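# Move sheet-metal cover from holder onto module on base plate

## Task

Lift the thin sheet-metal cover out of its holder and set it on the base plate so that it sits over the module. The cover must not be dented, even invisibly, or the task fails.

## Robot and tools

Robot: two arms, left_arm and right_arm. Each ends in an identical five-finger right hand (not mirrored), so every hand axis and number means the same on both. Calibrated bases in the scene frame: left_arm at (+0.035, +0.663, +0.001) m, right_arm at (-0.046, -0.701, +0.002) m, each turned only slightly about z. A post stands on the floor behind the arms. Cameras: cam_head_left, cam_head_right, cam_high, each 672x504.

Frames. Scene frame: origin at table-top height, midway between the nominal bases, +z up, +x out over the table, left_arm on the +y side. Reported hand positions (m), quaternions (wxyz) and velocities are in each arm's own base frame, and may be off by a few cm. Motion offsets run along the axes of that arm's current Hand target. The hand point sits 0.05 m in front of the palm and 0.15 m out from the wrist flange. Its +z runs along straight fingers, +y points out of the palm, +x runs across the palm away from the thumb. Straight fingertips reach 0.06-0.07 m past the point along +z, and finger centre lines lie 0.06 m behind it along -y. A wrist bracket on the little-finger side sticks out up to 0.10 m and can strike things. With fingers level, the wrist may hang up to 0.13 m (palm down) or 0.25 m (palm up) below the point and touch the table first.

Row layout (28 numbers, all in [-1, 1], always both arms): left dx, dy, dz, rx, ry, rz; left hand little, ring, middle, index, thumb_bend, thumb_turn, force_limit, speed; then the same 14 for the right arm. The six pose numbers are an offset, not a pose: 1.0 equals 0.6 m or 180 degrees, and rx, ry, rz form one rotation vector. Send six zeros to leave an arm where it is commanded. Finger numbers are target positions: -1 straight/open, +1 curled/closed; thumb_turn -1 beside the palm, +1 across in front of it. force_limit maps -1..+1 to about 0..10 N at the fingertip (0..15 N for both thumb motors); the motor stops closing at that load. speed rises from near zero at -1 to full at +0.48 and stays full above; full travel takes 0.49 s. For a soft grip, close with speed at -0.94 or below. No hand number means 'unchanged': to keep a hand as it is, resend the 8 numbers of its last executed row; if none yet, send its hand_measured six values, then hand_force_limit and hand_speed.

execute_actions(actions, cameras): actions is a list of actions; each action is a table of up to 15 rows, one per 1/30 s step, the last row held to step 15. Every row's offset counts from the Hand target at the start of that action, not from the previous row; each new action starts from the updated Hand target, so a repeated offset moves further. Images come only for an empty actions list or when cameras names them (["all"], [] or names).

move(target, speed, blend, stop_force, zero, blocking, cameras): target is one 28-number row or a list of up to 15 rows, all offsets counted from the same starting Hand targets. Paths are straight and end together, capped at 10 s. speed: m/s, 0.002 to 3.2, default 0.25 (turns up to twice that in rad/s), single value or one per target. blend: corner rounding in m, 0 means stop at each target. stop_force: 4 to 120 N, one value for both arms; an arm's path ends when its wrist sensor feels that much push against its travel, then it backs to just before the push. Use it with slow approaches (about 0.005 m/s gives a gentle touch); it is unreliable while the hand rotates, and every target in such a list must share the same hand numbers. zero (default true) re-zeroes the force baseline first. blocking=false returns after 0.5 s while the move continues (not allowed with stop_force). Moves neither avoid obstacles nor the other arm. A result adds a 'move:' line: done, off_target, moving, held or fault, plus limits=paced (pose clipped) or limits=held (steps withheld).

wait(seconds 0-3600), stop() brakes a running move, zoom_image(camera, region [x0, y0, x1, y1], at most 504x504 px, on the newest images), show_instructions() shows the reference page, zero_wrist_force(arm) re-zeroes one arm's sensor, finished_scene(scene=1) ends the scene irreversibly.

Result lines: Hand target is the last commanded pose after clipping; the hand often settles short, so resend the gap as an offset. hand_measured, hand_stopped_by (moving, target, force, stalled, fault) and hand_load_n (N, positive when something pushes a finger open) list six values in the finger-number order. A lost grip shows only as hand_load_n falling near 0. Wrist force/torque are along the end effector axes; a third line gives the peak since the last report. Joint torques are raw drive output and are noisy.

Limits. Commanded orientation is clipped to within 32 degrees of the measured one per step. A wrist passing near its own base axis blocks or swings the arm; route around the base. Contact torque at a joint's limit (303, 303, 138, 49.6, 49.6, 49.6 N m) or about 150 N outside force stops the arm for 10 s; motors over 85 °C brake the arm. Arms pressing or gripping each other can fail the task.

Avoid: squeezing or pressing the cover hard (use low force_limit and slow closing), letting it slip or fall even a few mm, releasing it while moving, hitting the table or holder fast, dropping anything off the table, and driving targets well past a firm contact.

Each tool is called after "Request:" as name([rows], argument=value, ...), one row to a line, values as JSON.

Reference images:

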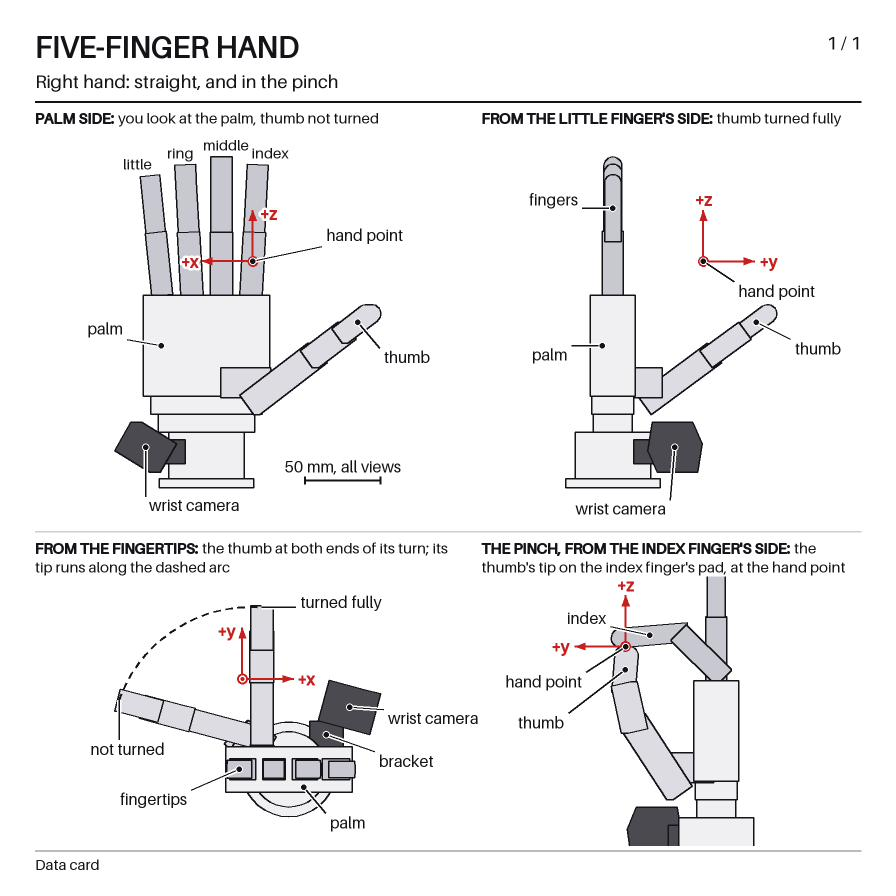

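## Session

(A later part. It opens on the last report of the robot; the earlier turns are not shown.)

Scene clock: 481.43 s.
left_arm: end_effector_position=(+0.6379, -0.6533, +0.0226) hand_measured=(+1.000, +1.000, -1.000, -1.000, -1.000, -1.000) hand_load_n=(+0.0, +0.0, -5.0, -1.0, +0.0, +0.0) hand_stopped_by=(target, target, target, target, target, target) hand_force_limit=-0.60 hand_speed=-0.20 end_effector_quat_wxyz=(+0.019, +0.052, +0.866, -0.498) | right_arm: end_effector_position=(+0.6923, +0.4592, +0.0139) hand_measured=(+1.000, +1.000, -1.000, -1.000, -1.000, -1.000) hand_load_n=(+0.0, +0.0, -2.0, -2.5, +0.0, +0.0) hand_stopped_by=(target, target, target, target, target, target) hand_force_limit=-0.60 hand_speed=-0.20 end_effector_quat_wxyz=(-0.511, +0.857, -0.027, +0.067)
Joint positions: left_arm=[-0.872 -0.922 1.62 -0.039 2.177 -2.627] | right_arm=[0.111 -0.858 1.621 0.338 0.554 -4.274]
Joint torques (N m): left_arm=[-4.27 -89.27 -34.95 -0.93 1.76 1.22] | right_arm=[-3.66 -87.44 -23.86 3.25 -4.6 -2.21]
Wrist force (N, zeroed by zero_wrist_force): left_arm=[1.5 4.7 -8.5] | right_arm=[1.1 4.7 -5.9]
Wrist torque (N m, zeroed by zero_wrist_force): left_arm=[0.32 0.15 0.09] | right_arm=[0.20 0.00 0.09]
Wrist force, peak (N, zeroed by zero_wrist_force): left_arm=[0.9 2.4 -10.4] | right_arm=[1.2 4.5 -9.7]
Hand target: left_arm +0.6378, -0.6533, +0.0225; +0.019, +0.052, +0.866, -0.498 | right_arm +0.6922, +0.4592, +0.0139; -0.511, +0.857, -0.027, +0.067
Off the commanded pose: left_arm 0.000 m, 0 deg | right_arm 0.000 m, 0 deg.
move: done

Request:
move(target=[0.00078,0.00789,0.00463,0,0,0,1,1,-1,-1,-1,-1,-0.6,-0.2,-0.0008,0.00806,0.00431,0,0,0,1,1,-1,-1,-1,-1,-0.6,-0.2], speed=0.003, stop_force=4)

Scene clock: 484.07 s.
left_arm: end_effector_position=(+0.6378, -0.6533, +0.0170) hand_measured=(+1.000, +1.000, -1.000, -1.000, -1.000, -1.000) hand_load_n=(+0.0, +0.0, -3.5, -0.5, +0.0, +0.0) hand_stopped_by=(target, target, target, target, target, target) hand_force_limit=-0.60 hand_speed=-0.20 end_effector_quat_wxyz=(+0.019, +0.052, +0.866, -0.498) | right_arm: end_effector_position=(+0.6922, +0.4592, +0.0083) hand_measured=(+1.000, +1.000, -1.000, -1.000, -1.000, -1.000) hand_load_n=(+0.0, +0.0, -2.0, -2.0, +0.0, +0.0) hand_stopped_by=(target, target, target, target, target, target) hand_force_limit=-0.60 hand_speed=-0.20 end_effector_quat_wxyz=(-0.511, +0.857, -0.027, +0.067)
Joint positions: left_arm=[-0.872 -0.916 1.622 -0.047 2.177 -2.627] | right_arm=[0.111 -0.851 1.622 0.331 0.554 -4.274]
Joint torques (N m): left_arm=[-12.15 -85.1 -28.45 -0.25 0.16 -2.57] | right_arm=[6.19 -86.37 -21.31 3.48 -3.7 0.87]
Wrist force (N, zeroed by zero_wrist_force): left_arm=[1.4 3.5 -11.6] | right_arm=[2.0 3.5 -7.8]
Wrist torque (N m, zeroed by zero_wrist_force): left_arm=[0.63 0.32 0.09] | right_arm=[0.39 0.06 0.14]
Wrist force, peak (N, zeroed by zero_wrist_force): left_arm=[1.5 3.3 -12.0] | right_arm=[1.9 4.2 -8.9]
Hand target: left_arm +0.6378, -0.6533, +0.0170; +0.019, +0.052, +0.866, -0.498 | right_arm +0.6922, +0.4592, +0.0084; -0.511, +0.857, -0.027, +0.067
Off the commanded pose: left_arm 0.000 m, 0 deg | right_arm 0.000 m, 0 deg.
move: done

Request:
execute_actions(actions=[], cameras=["all"])

Request:
zoom_image(camera="cam_high", region=[276, 175, 322, 241])

Request:
zoom_image(camera="cam_head_right", region=[405, 220, 465, 296])

Request:
zoom_image(camera="cam_head_left", region=[405, 220, 465, 296])

Scene clock: 484.30 s.
left_arm: end_effector_position=(+0.6378, -0.6533, +0.0170) hand_measured=(+1.000, +1.000, -1.000, -1.000, -1.000, -1.000) hand_load_n=(+0.0, +0.0, -3.5, -1.0, +0.0, +0.0) hand_stopped_by=(target, target, target, target, target, target) hand_force_limit=-0.60 hand_speed=-0.20 end_effector_quat_wxyz=(+0.019, +0.052, +0.866, -0.498) | right_arm: end_effector_position=(+0.6922, +0.4592, +0.0083) hand_measured=(+1.000, +1.000, -1.000, -1.000, -1.000, -1.000) hand_load_n=(+0.0, +0.0, -1.5, -2.0, +0.0, -0.5) hand_stopped_by=(target, target, target, target, target, target) hand_force_limit=-0.60 hand_speed=-0.20 end_effector_quat_wxyz=(-0.511, +0.857, -0.027, +0.067)
Joint positions: left_arm=[-0.872 -0.916 1.622 -0.047 2.177 -2.627] | right_arm=[0.111 -0.851 1.622 0.331 0.554 -4.274]
Joint velocities: within noise
Joint torques (N m): left_arm=[-11.16 -89.7 -28.98 0.29 0.22 -2.7] | right_arm=[5.69 -89.95 -21.91 3.83 -3.64 0.93]
Motor temperatures (°C): left_arm=[30 27 34 39 35 40] | right_arm=[33 27 38 32 36 29]
Wrist force (N, zeroed by zero_wrist_force): left_arm=[1.6 3.5 -11.6] | right_arm=[1.9 3.5 -7.7]
Wrist torque (N m, zeroed by zero_wrist_force): left_arm=[0.63 0.29 0.09] | right_arm=[0.38 0.07 0.14]
Wrist force, peak (N, zeroed by zero_wrist_force): left_arm=[1.5 2.7 -12.3] | right_arm=[1.8 3.7 -7.8]
Hand target: left_arm +0.6378, -0.6533, +0.0170; +0.019, +0.052, +0.866, -0.498 | right_arm +0.6922, +0.4592, +0.0084; -0.511, +0.857, -0.027, +0.067
Off the commanded pose: left_arm 0.000 m, 0 deg | right_arm 0.000 m, 0 deg.

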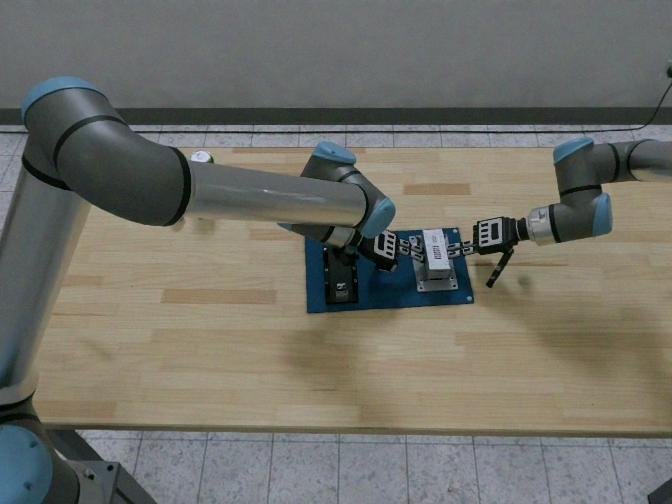

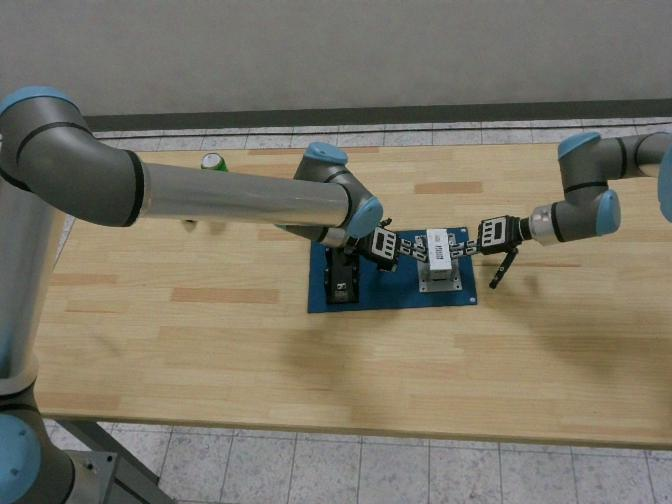

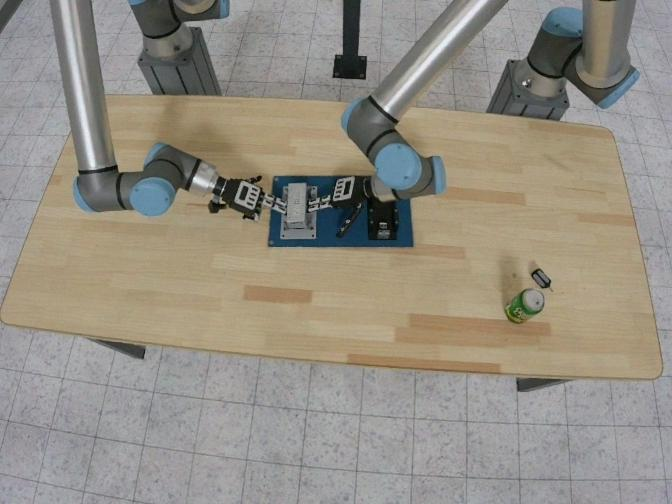

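Scaled by 7.636 from the camera's image (finer frame: 960x720).

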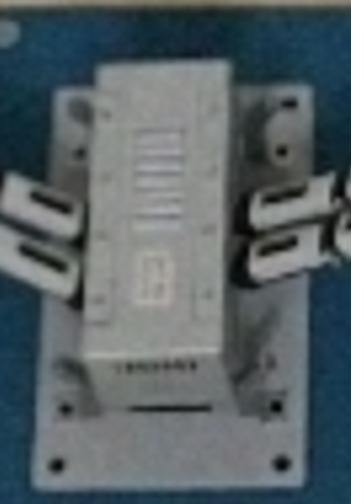

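Scaled by 6.632 from the camera's image (finer frame: 960x720).

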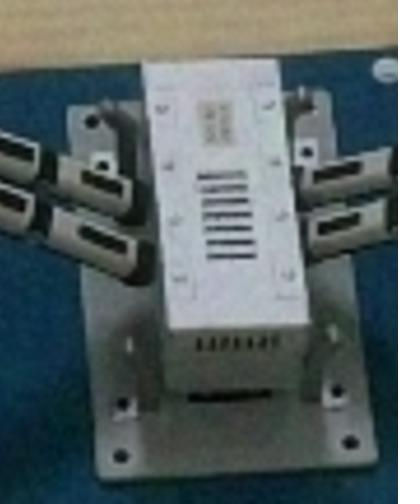

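Scaled by 6.632 from the camera's image (finer frame: 960x720).

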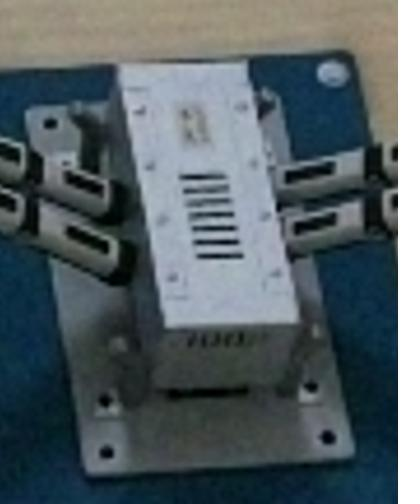

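Request:
move(target=[-0.00015,-0.0004,0.00072,0,0,0,1,1,-1,-1,-1,-1,-0.6,-0.2,-0.0002,-0.00056,0.00101,0,0,0,1,1,-1,-1,-1,-1,-0.6,-0.2], speed=0.005)

Request:
move(target=[0.00042,0.0043,0.00253,0,0,0,1,1,-1,-1,-1,-1,-0.6,-0.2,-0.00044,0.0044,0.00235,0,0,0,1,1,-1,-1,-1,-1,-0.6,-0.2], speed=0.003, stop_force=5, cameras=["all"])

Request:
zoom_image(camera="cam_high", region=[276, 175, 322, 241])

Request:
zoom_image(camera="cam_head_right", region=[405, 220, 465, 296])

Scene clock: 485.40 s.
left_arm: end_effector_position=(+0.6379, -0.6538, +0.0170) hand_measured=(+1.000, +1.000, -1.000, -1.000, -1.000, -1.000) hand_load_n=(+0.0, +0.0, -4.0, -1.0, +0.0, +0.0) hand_stopped_by=(target, target, target, target, target, target) hand_force_limit=-0.60 hand_speed=-0.20 end_effector_quat_wxyz=(+0.019, +0.052, +0.866, -0.498) | right_arm: end_effector_position=(+0.6921, +0.4599, +0.0083) hand_measured=(+1.000, +1.000, -1.000, -1.000, -1.000, -1.000) hand_load_n=(+0.0, +0.0, -3.5, -4.0, +0.0, +0.0) hand_stopped_by=(target, target, target, target, target, target) hand_force_limit=-0.60 hand_speed=-0.20 end_effector_quat_wxyz=(-0.511, +0.857, -0.027, +0.067)
Joint positions: left_arm=[-0.873 -0.915 1.622 -0.046 2.177 -2.627] | right_arm=[0.112 -0.851 1.622 0.329 0.554 -4.272]
Joint torques (N m): left_arm=[-21.96 -75.48 -48.51 -0.13 -1.2 -3.12] | right_arm=[14.07 -101.31 -37.64 1.87 -1.8 -0.83]
Wrist force (N, zeroed by zero_wrist_force): left_arm=[2.4 4.4 -15.2] | right_arm=[1.6 7.2 -15.4]
Wrist torque (N m, zeroed by zero_wrist_force): left_arm=[0.80 0.35 0.15] | right_arm=[0.66 0.11 -0.07]
Wrist force, peak (N, zeroed by zero_wrist_force): left_arm=[2.2 4.0 -15.6] | right_arm=[2.3 6.6 -16.1]
Hand target: left_arm +0.6379, -0.6538, +0.0170; +0.019, +0.052, +0.866, -0.498 | right_arm +0.6922, +0.4599, +0.0084; -0.511, +0.857, -0.027, +0.067
Off the commanded pose: left_arm 0.000 m, 0 deg | right_arm 0.000 m, 0 deg.
move: done

Scene clock: 487.00 s.
left_arm: end_effector_position=(+0.6379, -0.6538, +0.0140) hand_measured=(+1.000, +1.000, -1.000, -1.000, -1.000, -1.000) hand_load_n=(+0.0, +0.0, -5.0, -1.0, +0.0, +0.0) hand_stopped_by=(target, target, target, target, target, target) hand_force_limit=-0.60 hand_speed=-0.20 end_effector_quat_wxyz=(+0.019, +0.052, +0.866, -0.498) | right_arm: end_effector_position=(+0.6922, +0.4599, +0.0053) hand_measured=(+1.000, +1.000, -1.000, -1.000, -1.000, -1.000) hand_load_n=(+0.0, +0.5, -3.0, -3.0, +0.0, +0.0) hand_stopped_by=(target, target, target, target, target, target) hand_force_limit=-0.60 hand_speed=-0.20 end_effector_quat_wxyz=(-0.511, +0.857, -0.027, +0.067)
Joint positions: left_arm=[-0.873 -0.912 1.623 -0.051 2.177 -2.627] | right_arm=[0.112 -0.848 1.622 0.325 0.554 -4.272]
Joint torques (N m): left_arm=[-22.21 -84.4 -30.03 -1.16 -1.15 -3.33] | right_arm=[10.16 -84.71 -21.55 3.11 -4.84 -1.54]
Wrist force (N, zeroed by zero_wrist_force): left_arm=[2.6 4.0 -17.1] | right_arm=[3.4 5.6 -14.8]
Wrist torque (N m, zeroed by zero_wrist_force): left_arm=[0.79 0.37 0.13] | right_arm=[0.68 0.18 0.03]
Wrist force, peak (N, zeroed by zero_wrist_force): left_arm=[2.5 4.4 -17.2] | right_arm=[2.8 6.7 -17.0]
Hand target: left_arm +0.6379, -0.6538, +0.0140; +0.019, +0.052, +0.866, -0.498 | right_arm +0.6922, +0.4599, +0.0054; -0.511, +0.857, -0.027, +0.067
Off the commanded pose: left_arm 0.000 m, 0 deg | right_arm 0.000 m, 0 deg.
move: done

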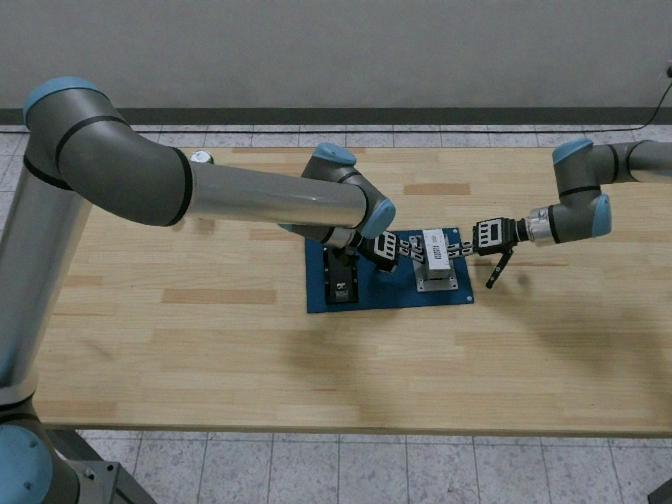

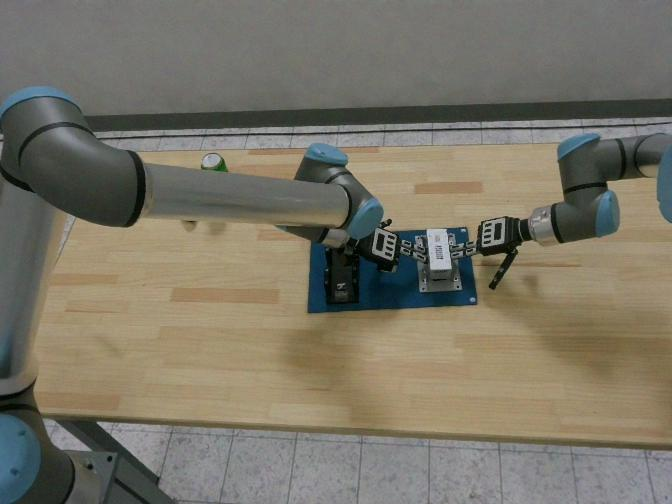

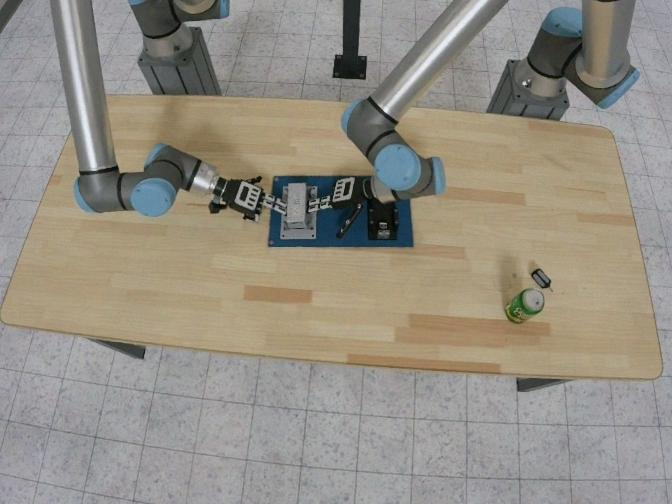

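Scaled by 7.636 from the camera's image (finer frame: 960x720).

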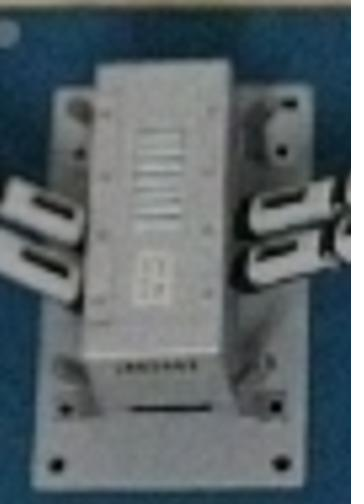

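Scaled by 6.632 from the camera's image (finer frame: 960x720).

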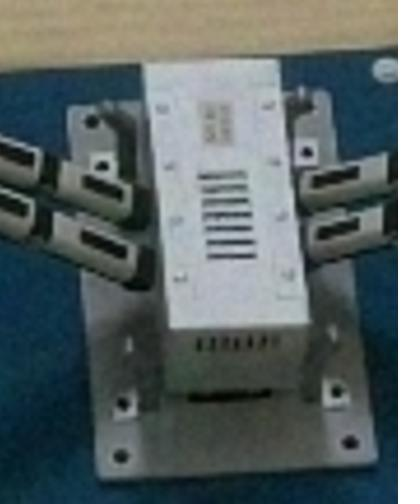

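Request:
move(target=[-0.00028,-0.00287,-0.00168,0,0,0,1,1,-1,-1,-1,-1,-0.6,-0.2,0.00029,-0.00293,-0.00157,0,0,0,1,1,-1,-1,-1,-1,-0.6,-0.2], speed=0.005)

Scene clock: 489.67 s.
left_arm: end_effector_position=(+0.6379, -0.6538, +0.0161) hand_measured=(+1.000, +1.000, -1.000, -1.000, -1.000, -1.000) hand_load_n=(+0.0, +0.0, -6.5, -2.0, +0.0, -0.5) hand_stopped_by=(target, target, target, target, target, target) hand_force_limit=-0.60 hand_speed=-0.20 end_effector_quat_wxyz=(+0.019, +0.052, +0.866, -0.498) | right_arm: end_effector_position=(+0.6922, +0.4599, +0.0074) hand_measured=(+1.000, +1.000, -1.000, -1.000, -1.000, -1.000) hand_load_n=(+0.0, +0.0, -3.5, -4.0, +0.0, +0.0) hand_stopped_by=(target, target, target, target, target, target) hand_force_limit=-0.60 hand_speed=-0.20 end_effector_quat_wxyz=(-0.511, +0.857, -0.027, +0.067)
Joint positions: left_arm=[-0.873 -0.914 1.622 -0.048 2.177 -2.627] | right_arm=[0.112 -0.85 1.622 0.328 0.554 -4.272]
Joint torques (N m): left_arm=[-16.45 -95.47 -49.45 -0.89 -0.8 -3.14] | right_arm=[4.5 -99.08 -36.83 4.61 -4.96 -0.44]
Wrist force (N, zeroed by zero_wrist_force): left_arm=[2.3 6.4 -11.2] | right_arm=[2.9 6.8 -9.3]
Wrist torque (N m, zeroed by zero_wrist_force): left_arm=[0.32 0.42 0.14] | right_arm=[0.27 0.14 0.00]
Wrist force, peak (N, zeroed by zero_wrist_force): left_arm=[1.9 4.5 -17.4] | right_arm=[3.6 5.9 -15.3]
Hand target: left_arm +0.6379, -0.6538, +0.0160; +0.019, +0.052, +0.866, -0.498 | right_arm +0.6922, +0.4599, +0.0074; -0.511, +0.857, -0.027, +0.067
Off the commanded pose: left_arm 0.000 m, 0 deg | right_arm 0.000 m, 0 deg.
move: done

Request:
move([
  [0.00006,0.00057,0.00034,0,0,0,1,1,-1,-1,-1,-1,-0.6,-0.2,-0.00006,0.00059,0.00031,0,0,0,1,1,-1,-1,-1,-1,-0.6,-0.2],
  [0.00091,0.003,-0.00395,0,0,0,1,1,-1,-1,-1,-1,-0.6,-0.2,0.00078,0.00298,-0.00401,0,0,0,1,1,-1,-1,-1,-1,-0.6,-0.2],
], speed=0.005, cameras=["all"])

Request:
zoom_image(camera="cam_high", region=[276, 175, 322, 241])

Request:
zoom_image(camera="cam_head_right", region=[405, 220, 465, 296])

Request:
zoom_image(camera="cam_head_left", region=[405, 220, 465, 296])

Scene clock: 491.07 s.
left_arm: end_effector_position=(+0.6376, -0.6508, +0.0156) hand_measured=(+1.000, +1.000, -1.000, -1.000, -1.000, -1.000) hand_load_n=(+0.0, +0.0, +0.0, +0.0, -0.5, -0.5) hand_stopped_by=(target, target, target, target, target, target) hand_force_limit=-0.60 hand_speed=-0.20 end_effector_quat_wxyz=(+0.019, +0.052, +0.866, -0.498) | right_arm: end_effector_position=(+0.6923, +0.4568, +0.0070) hand_measured=(+1.000, +1.000, -1.000, -1.000, -1.000, -1.000) hand_load_n=(+0.0, +0.0, +0.0, +0.0, +0.0, +0.0) hand_stopped_by=(target, target, target, target, target, target) hand_force_limit=-0.60 hand_speed=-0.20 end_effector_quat_wxyz=(-0.511, +0.857, -0.027, +0.067)
Joint positions: left_arm=[-0.87 -0.916 1.627 -0.05 2.178 -2.625] | right_arm=[0.108 -0.85 1.623 0.332 0.552 -4.28]
Joint torques (N m): left_arm=[11.61 -95.23 -25.63 -0.08 1.9 1.79] | right_arm=[2.95 -76.42 -22.4 4.61 -2.91 -0.57]
Wrist force (N, zeroed by zero_wrist_force): left_arm=[-0.6 0.1 -0.3] | right_arm=[0.2 0.3 0.3]
Wrist torque (N m, zeroed by zero_wrist_force): left_arm=[0.01 0.11 -0.08] | right_arm=[0.03 -0.05 0.02]
Wrist force, peak (N, zeroed by zero_wrist_force): left_arm=[2.9 6.5 -11.6] | right_arm=[3.2 6.3 -11.5]
Hand target: left_arm +0.6376, -0.6509, +0.0156; +0.019, +0.052, +0.866, -0.498 | right_arm +0.6923, +0.4569, +0.0070; -0.511, +0.857, -0.027, +0.067
Off the commanded pose: left_arm 0.000 m, 0 deg | right_arm 0.000 m, 0 deg.
move: done

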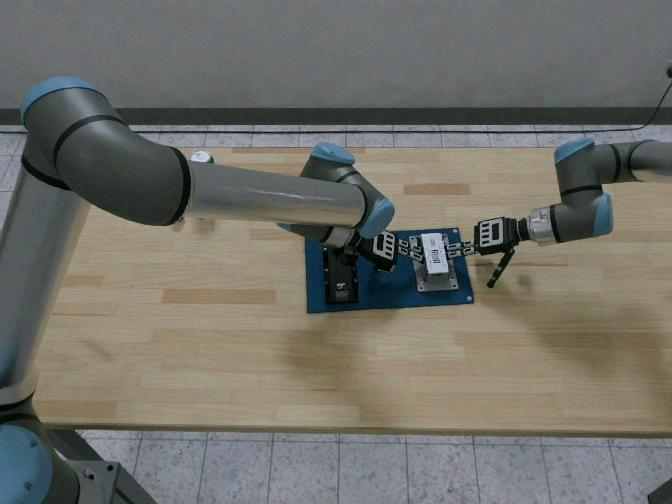

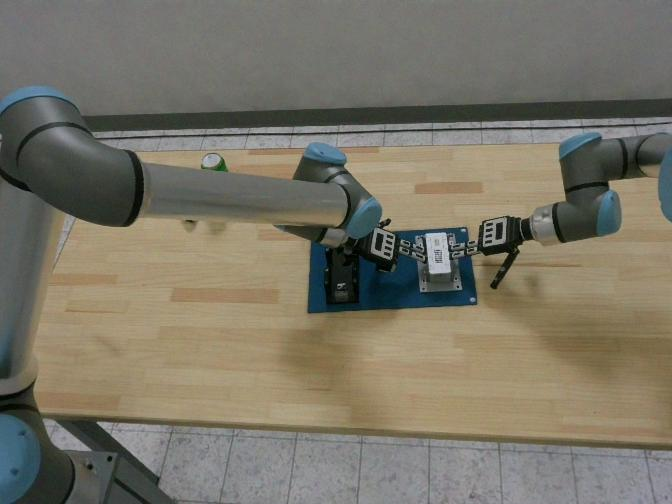

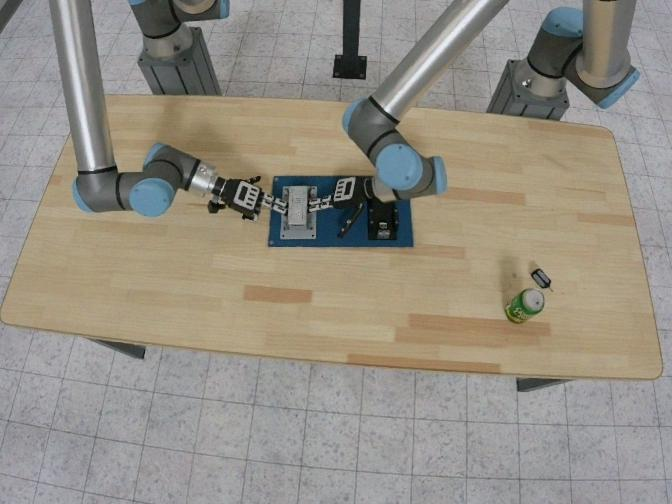

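Scaled by 7.636 from the camera's image (finer frame: 960x720).

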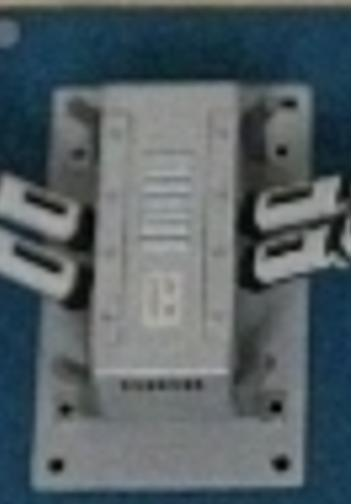

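Scaled by 6.632 from the camera's image (finer frame: 960x720).

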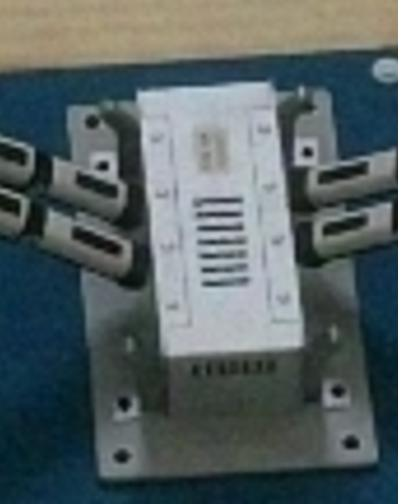

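Scaled by 6.632 from the camera's image (finer frame: 960x720).

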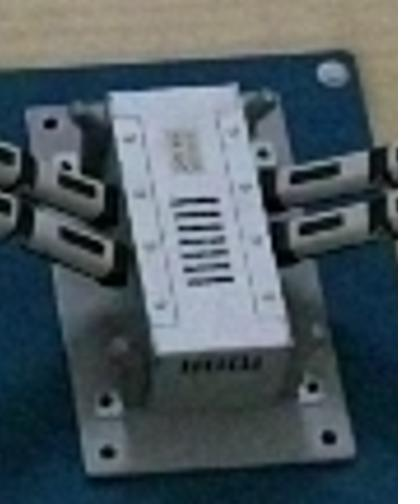

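Request:
move([
  [0.00142,0.00404,-0.00715,0,0,0,1,1,-1,-1,-1,-1,-0.6,-0.2,0.0014,0.00399,-0.00719,0,0,0,1,1,-1,-1,-1,-1,-0.6,-0.2],
  [-0.00988,-0.1107,-0.07453,0,0,0,1,1,-1,-1,-1,-1,-0.6,-0.2,0.01302,-0.11327,-0.06989,0,0,0,1,1,-1,-1,-1,-1,-0.6,-0.2],
], speed=[0.02,0.05], cameras=["all"])

Request:
zoom_image(camera="cam_high", region=[276, 175, 322, 241])

Request:
zoom_image(camera="cam_head_right", region=[405, 220, 465, 296])

Scene clock: 494.70 s.
left_arm: end_effector_position=(+0.6371, -0.6459, +0.0960) hand_measured=(+1.000, +1.000, -1.000, -1.000, -1.000, -1.000) hand_load_n=(+0.5, +0.0, +0.0, -0.5, +0.0, -0.5) hand_stopped_by=(target, target, target, target, target, target) hand_force_limit=-0.60 hand_speed=-0.20 end_effector_quat_wxyz=(+0.019, +0.052, +0.866, -0.498) end_effector_velocity=(+0.002, +0.000, +0.000) end_effector_angular_velocity=(-0.004, -0.004, +0.002) | right_arm: end_effector_position=(+0.6926, +0.4518, +0.0873) hand_measured=(+1.000, +1.000, -1.000, -1.000, -1.000, -1.000) hand_load_n=(+0.0, +0.0, +0.0, +0.0, +0.0, +0.0) hand_stopped_by=(target, target, target, target, target, target) hand_force_limit=-0.60 hand_speed=-0.20 end_effector_quat_wxyz=(-0.511, +0.857, -0.027, +0.067) end_effector_velocity=(+0.001, +0.000, -0.003) end_effector_angular_velocity=(+0.000, -0.003, +0.000)
Joint positions: left_arm=[-0.867 -1 1.599 0.064 2.181 -2.622] | right_arm=[0.101 -0.936 1.603 0.45 0.549 -4.292]
Joint velocities: left_arm=[0.001 0 0.001 -0.006 -0.001 0] | right_arm=[0 0.003 0.001 -0.005 0 -0.001]
Joint torques (N m): left_arm=[-5.6 -75.14 -25.75 -0.63 0.08 -1.18] | right_arm=[-4.81 -70.02 -24.12 1.33 -1.57 -2.29]
Wrist force (N, zeroed by zero_wrist_force): left_arm=[-0.6 0.4 -0.6] | right_arm=[0.2 0.6 0.4]
Wrist torque (N m, zeroed by zero_wrist_force): left_arm=[0.10 0.11 -0.04] | right_arm=[0.08 -0.07 -0.03]
Wrist force, peak (N, zeroed by zero_wrist_force): left_arm=[-0.7 1.3 0.2] | right_arm=[0.0 1.1 0.7]
Hand target: left_arm +0.6371, -0.6458, +0.0957; +0.019, +0.052, +0.866, -0.498 | right_arm +0.6925, +0.4518, +0.0870; -0.511, +0.857, -0.027, +0.067
Off the commanded pose: left_arm 0.000 m, 0 deg | right_arm 0.000 m, 0 deg.
move: done

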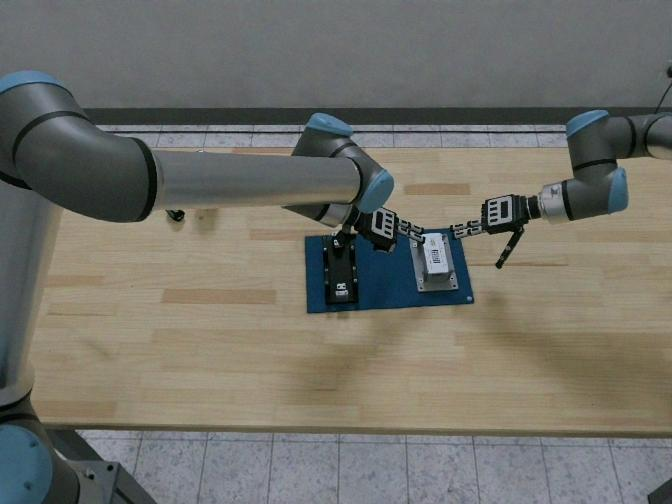

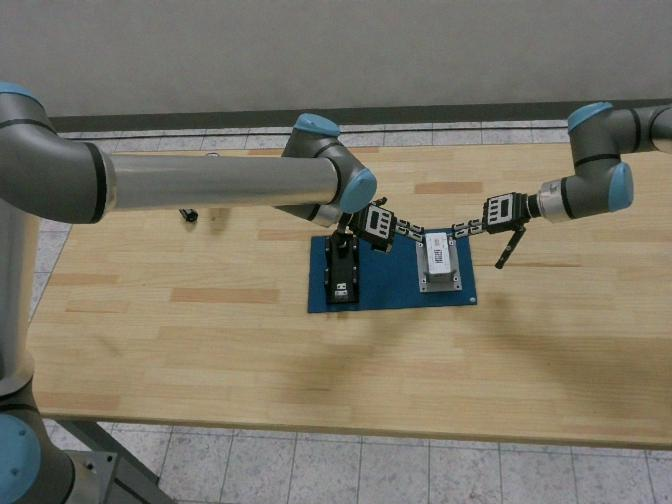

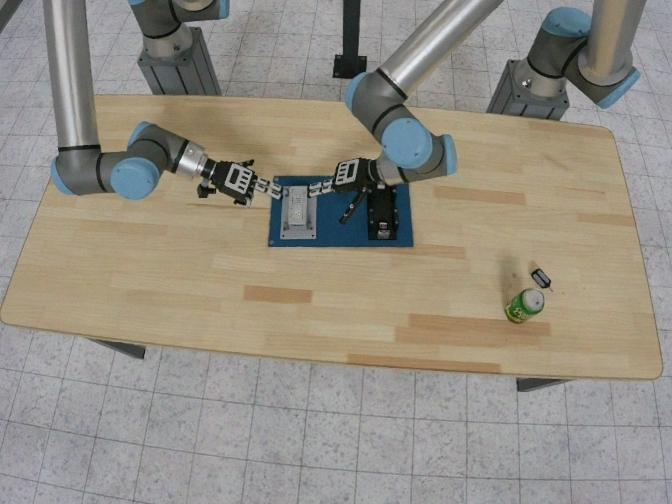

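Scaled by 7.636 from the camera's image (finer frame: 960x720).

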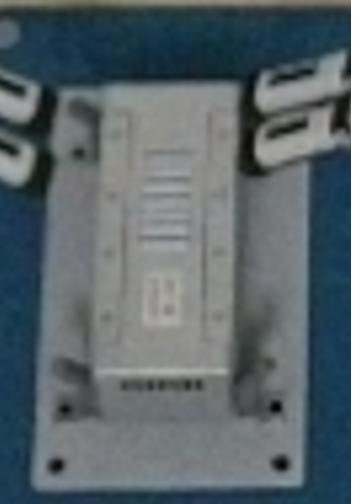

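Scaled by 6.632 from the camera's image (finer frame: 960x720).

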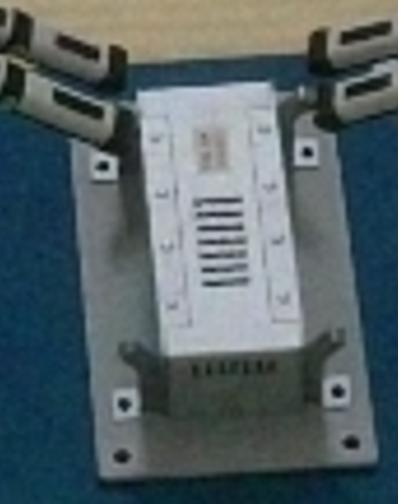

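Request:
move(target=[0.02838,0.04087,-0.16305,0,0,0,1,1,-1,-1,-1,-1,-0.6,-0.2,0.028,0.03972,-0.16387,0,0,0,1,1,-1,-1,-1,-1,-0.6,-0.2], speed=0.15, cameras=["all"])

Request:
zoom_image(camera="cam_high", region=[266, 165, 332, 245])

Request:
zoom_image(camera="cam_head_right", region=[405, 220, 475, 300])

Request:
zoom_image(camera="cam_head_left", region=[405, 220, 475, 300])

Scene clock: 496.20 s.
left_arm: end_effector_position=(+0.6246, -0.5479, +0.1225) hand_measured=(+1.000, +1.000, -1.000, -1.000, -1.000, -1.000) hand_load_n=(+0.0, +0.0, +0.0, -0.5, +0.0, +0.0) hand_stopped_by=(target, target, target, target, target, target) hand_force_limit=-0.60 hand_speed=-0.20 end_effector_quat_wxyz=(+0.019, +0.052, +0.866, -0.498) | right_arm: end_effector_position=(+0.6957, +0.3528, +0.1137) hand_measured=(+1.000, +1.000, -1.000, -1.000, -1.000, -1.000) hand_load_n=(+0.0, +0.0, +0.0, +0.0, +0.0, +0.0) hand_stopped_by=(target, target, target, target, target, target) hand_force_limit=-0.60 hand_speed=-0.20 end_effector_quat_wxyz=(-0.511, +0.857, -0.027, +0.067)
Joint positions: left_arm=[-0.784 -1.107 1.724 0.084 2.245 -2.558] | right_arm=[-0.043 -0.956 1.638 0.668 0.501 -4.562]
Joint torques (N m): left_arm=[-1.26 -83.77 -39.86 -0.39 -0.76 -3.14] | right_arm=[-8.73 -70.95 -38.8 5.04 0.39 -1.7]
Wrist force (N, zeroed by zero_wrist_force): left_arm=[-0.4 0.3 -0.4] | right_arm=[-0.1 0.4 0.4]
Wrist torque (N m, zeroed by zero_wrist_force): left_arm=[0.09 0.07 0.18] | right_arm=[0.05 -0.02 -0.16]
Wrist force, peak (N, zeroed by zero_wrist_force): left_arm=[-0.1 1.1 -1.8] | right_arm=[-0.2 0.1 1.9]
Hand target: left_arm +0.6246, -0.5479, +0.1225; +0.019, +0.052, +0.866, -0.498 | right_arm +0.6957, +0.3528, +0.1136; -0.511, +0.857, -0.027, +0.067
Off the commanded pose: left_arm 0.000 m, 0 deg | right_arm 0.000 m, 0 deg.
move: done

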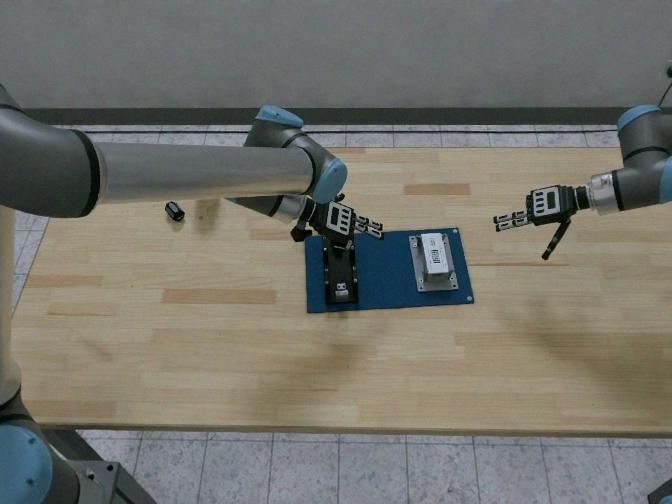

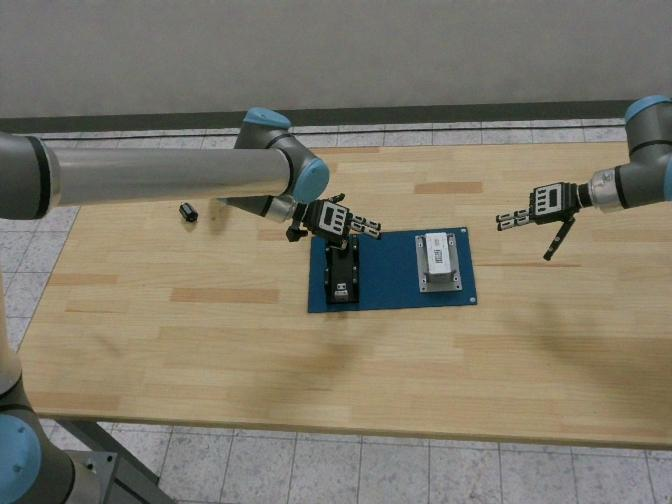

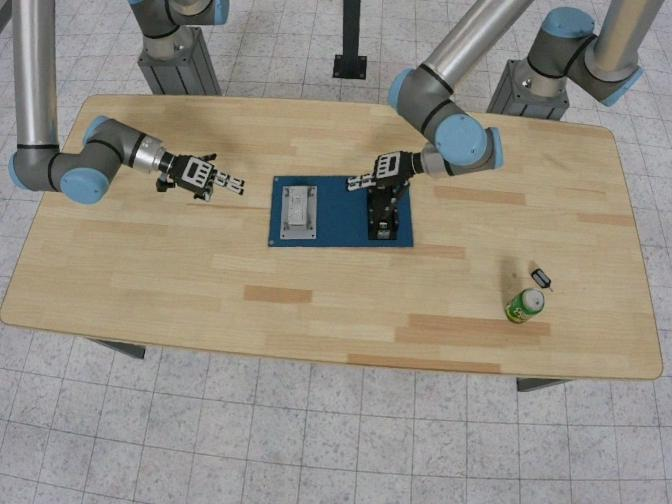

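Scaled by 6.300 from the camera's image (finer frame: 960x720).

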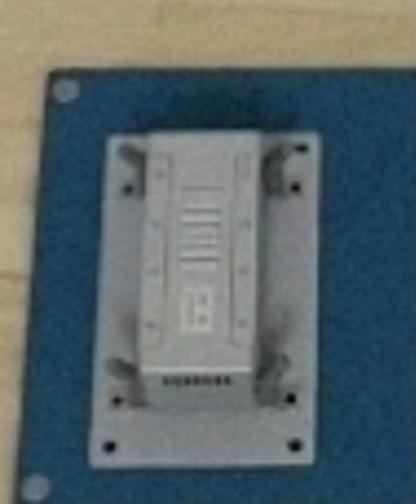

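Scaled by 6.300 from the camera's image (finer frame: 960x720).

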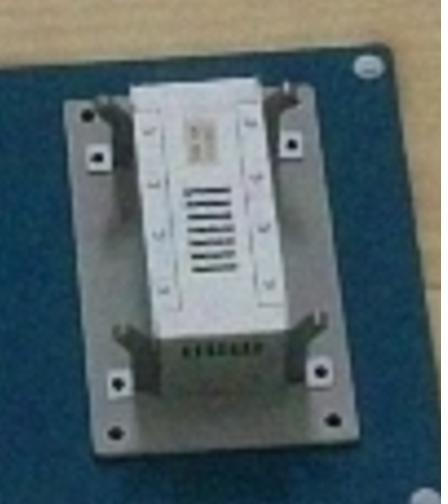

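Scaled by 6.300 from the camera's image (finer frame: 960x720).

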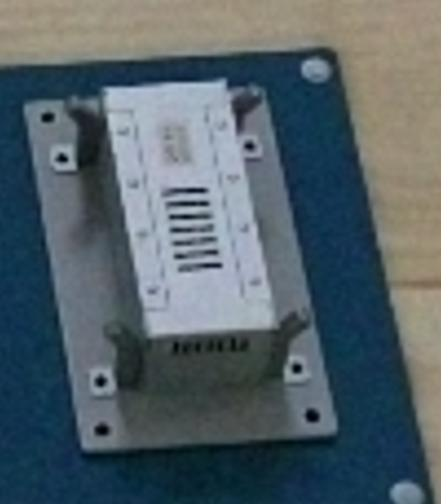

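Request:
finished_scene()

The scene is finished: the task was done.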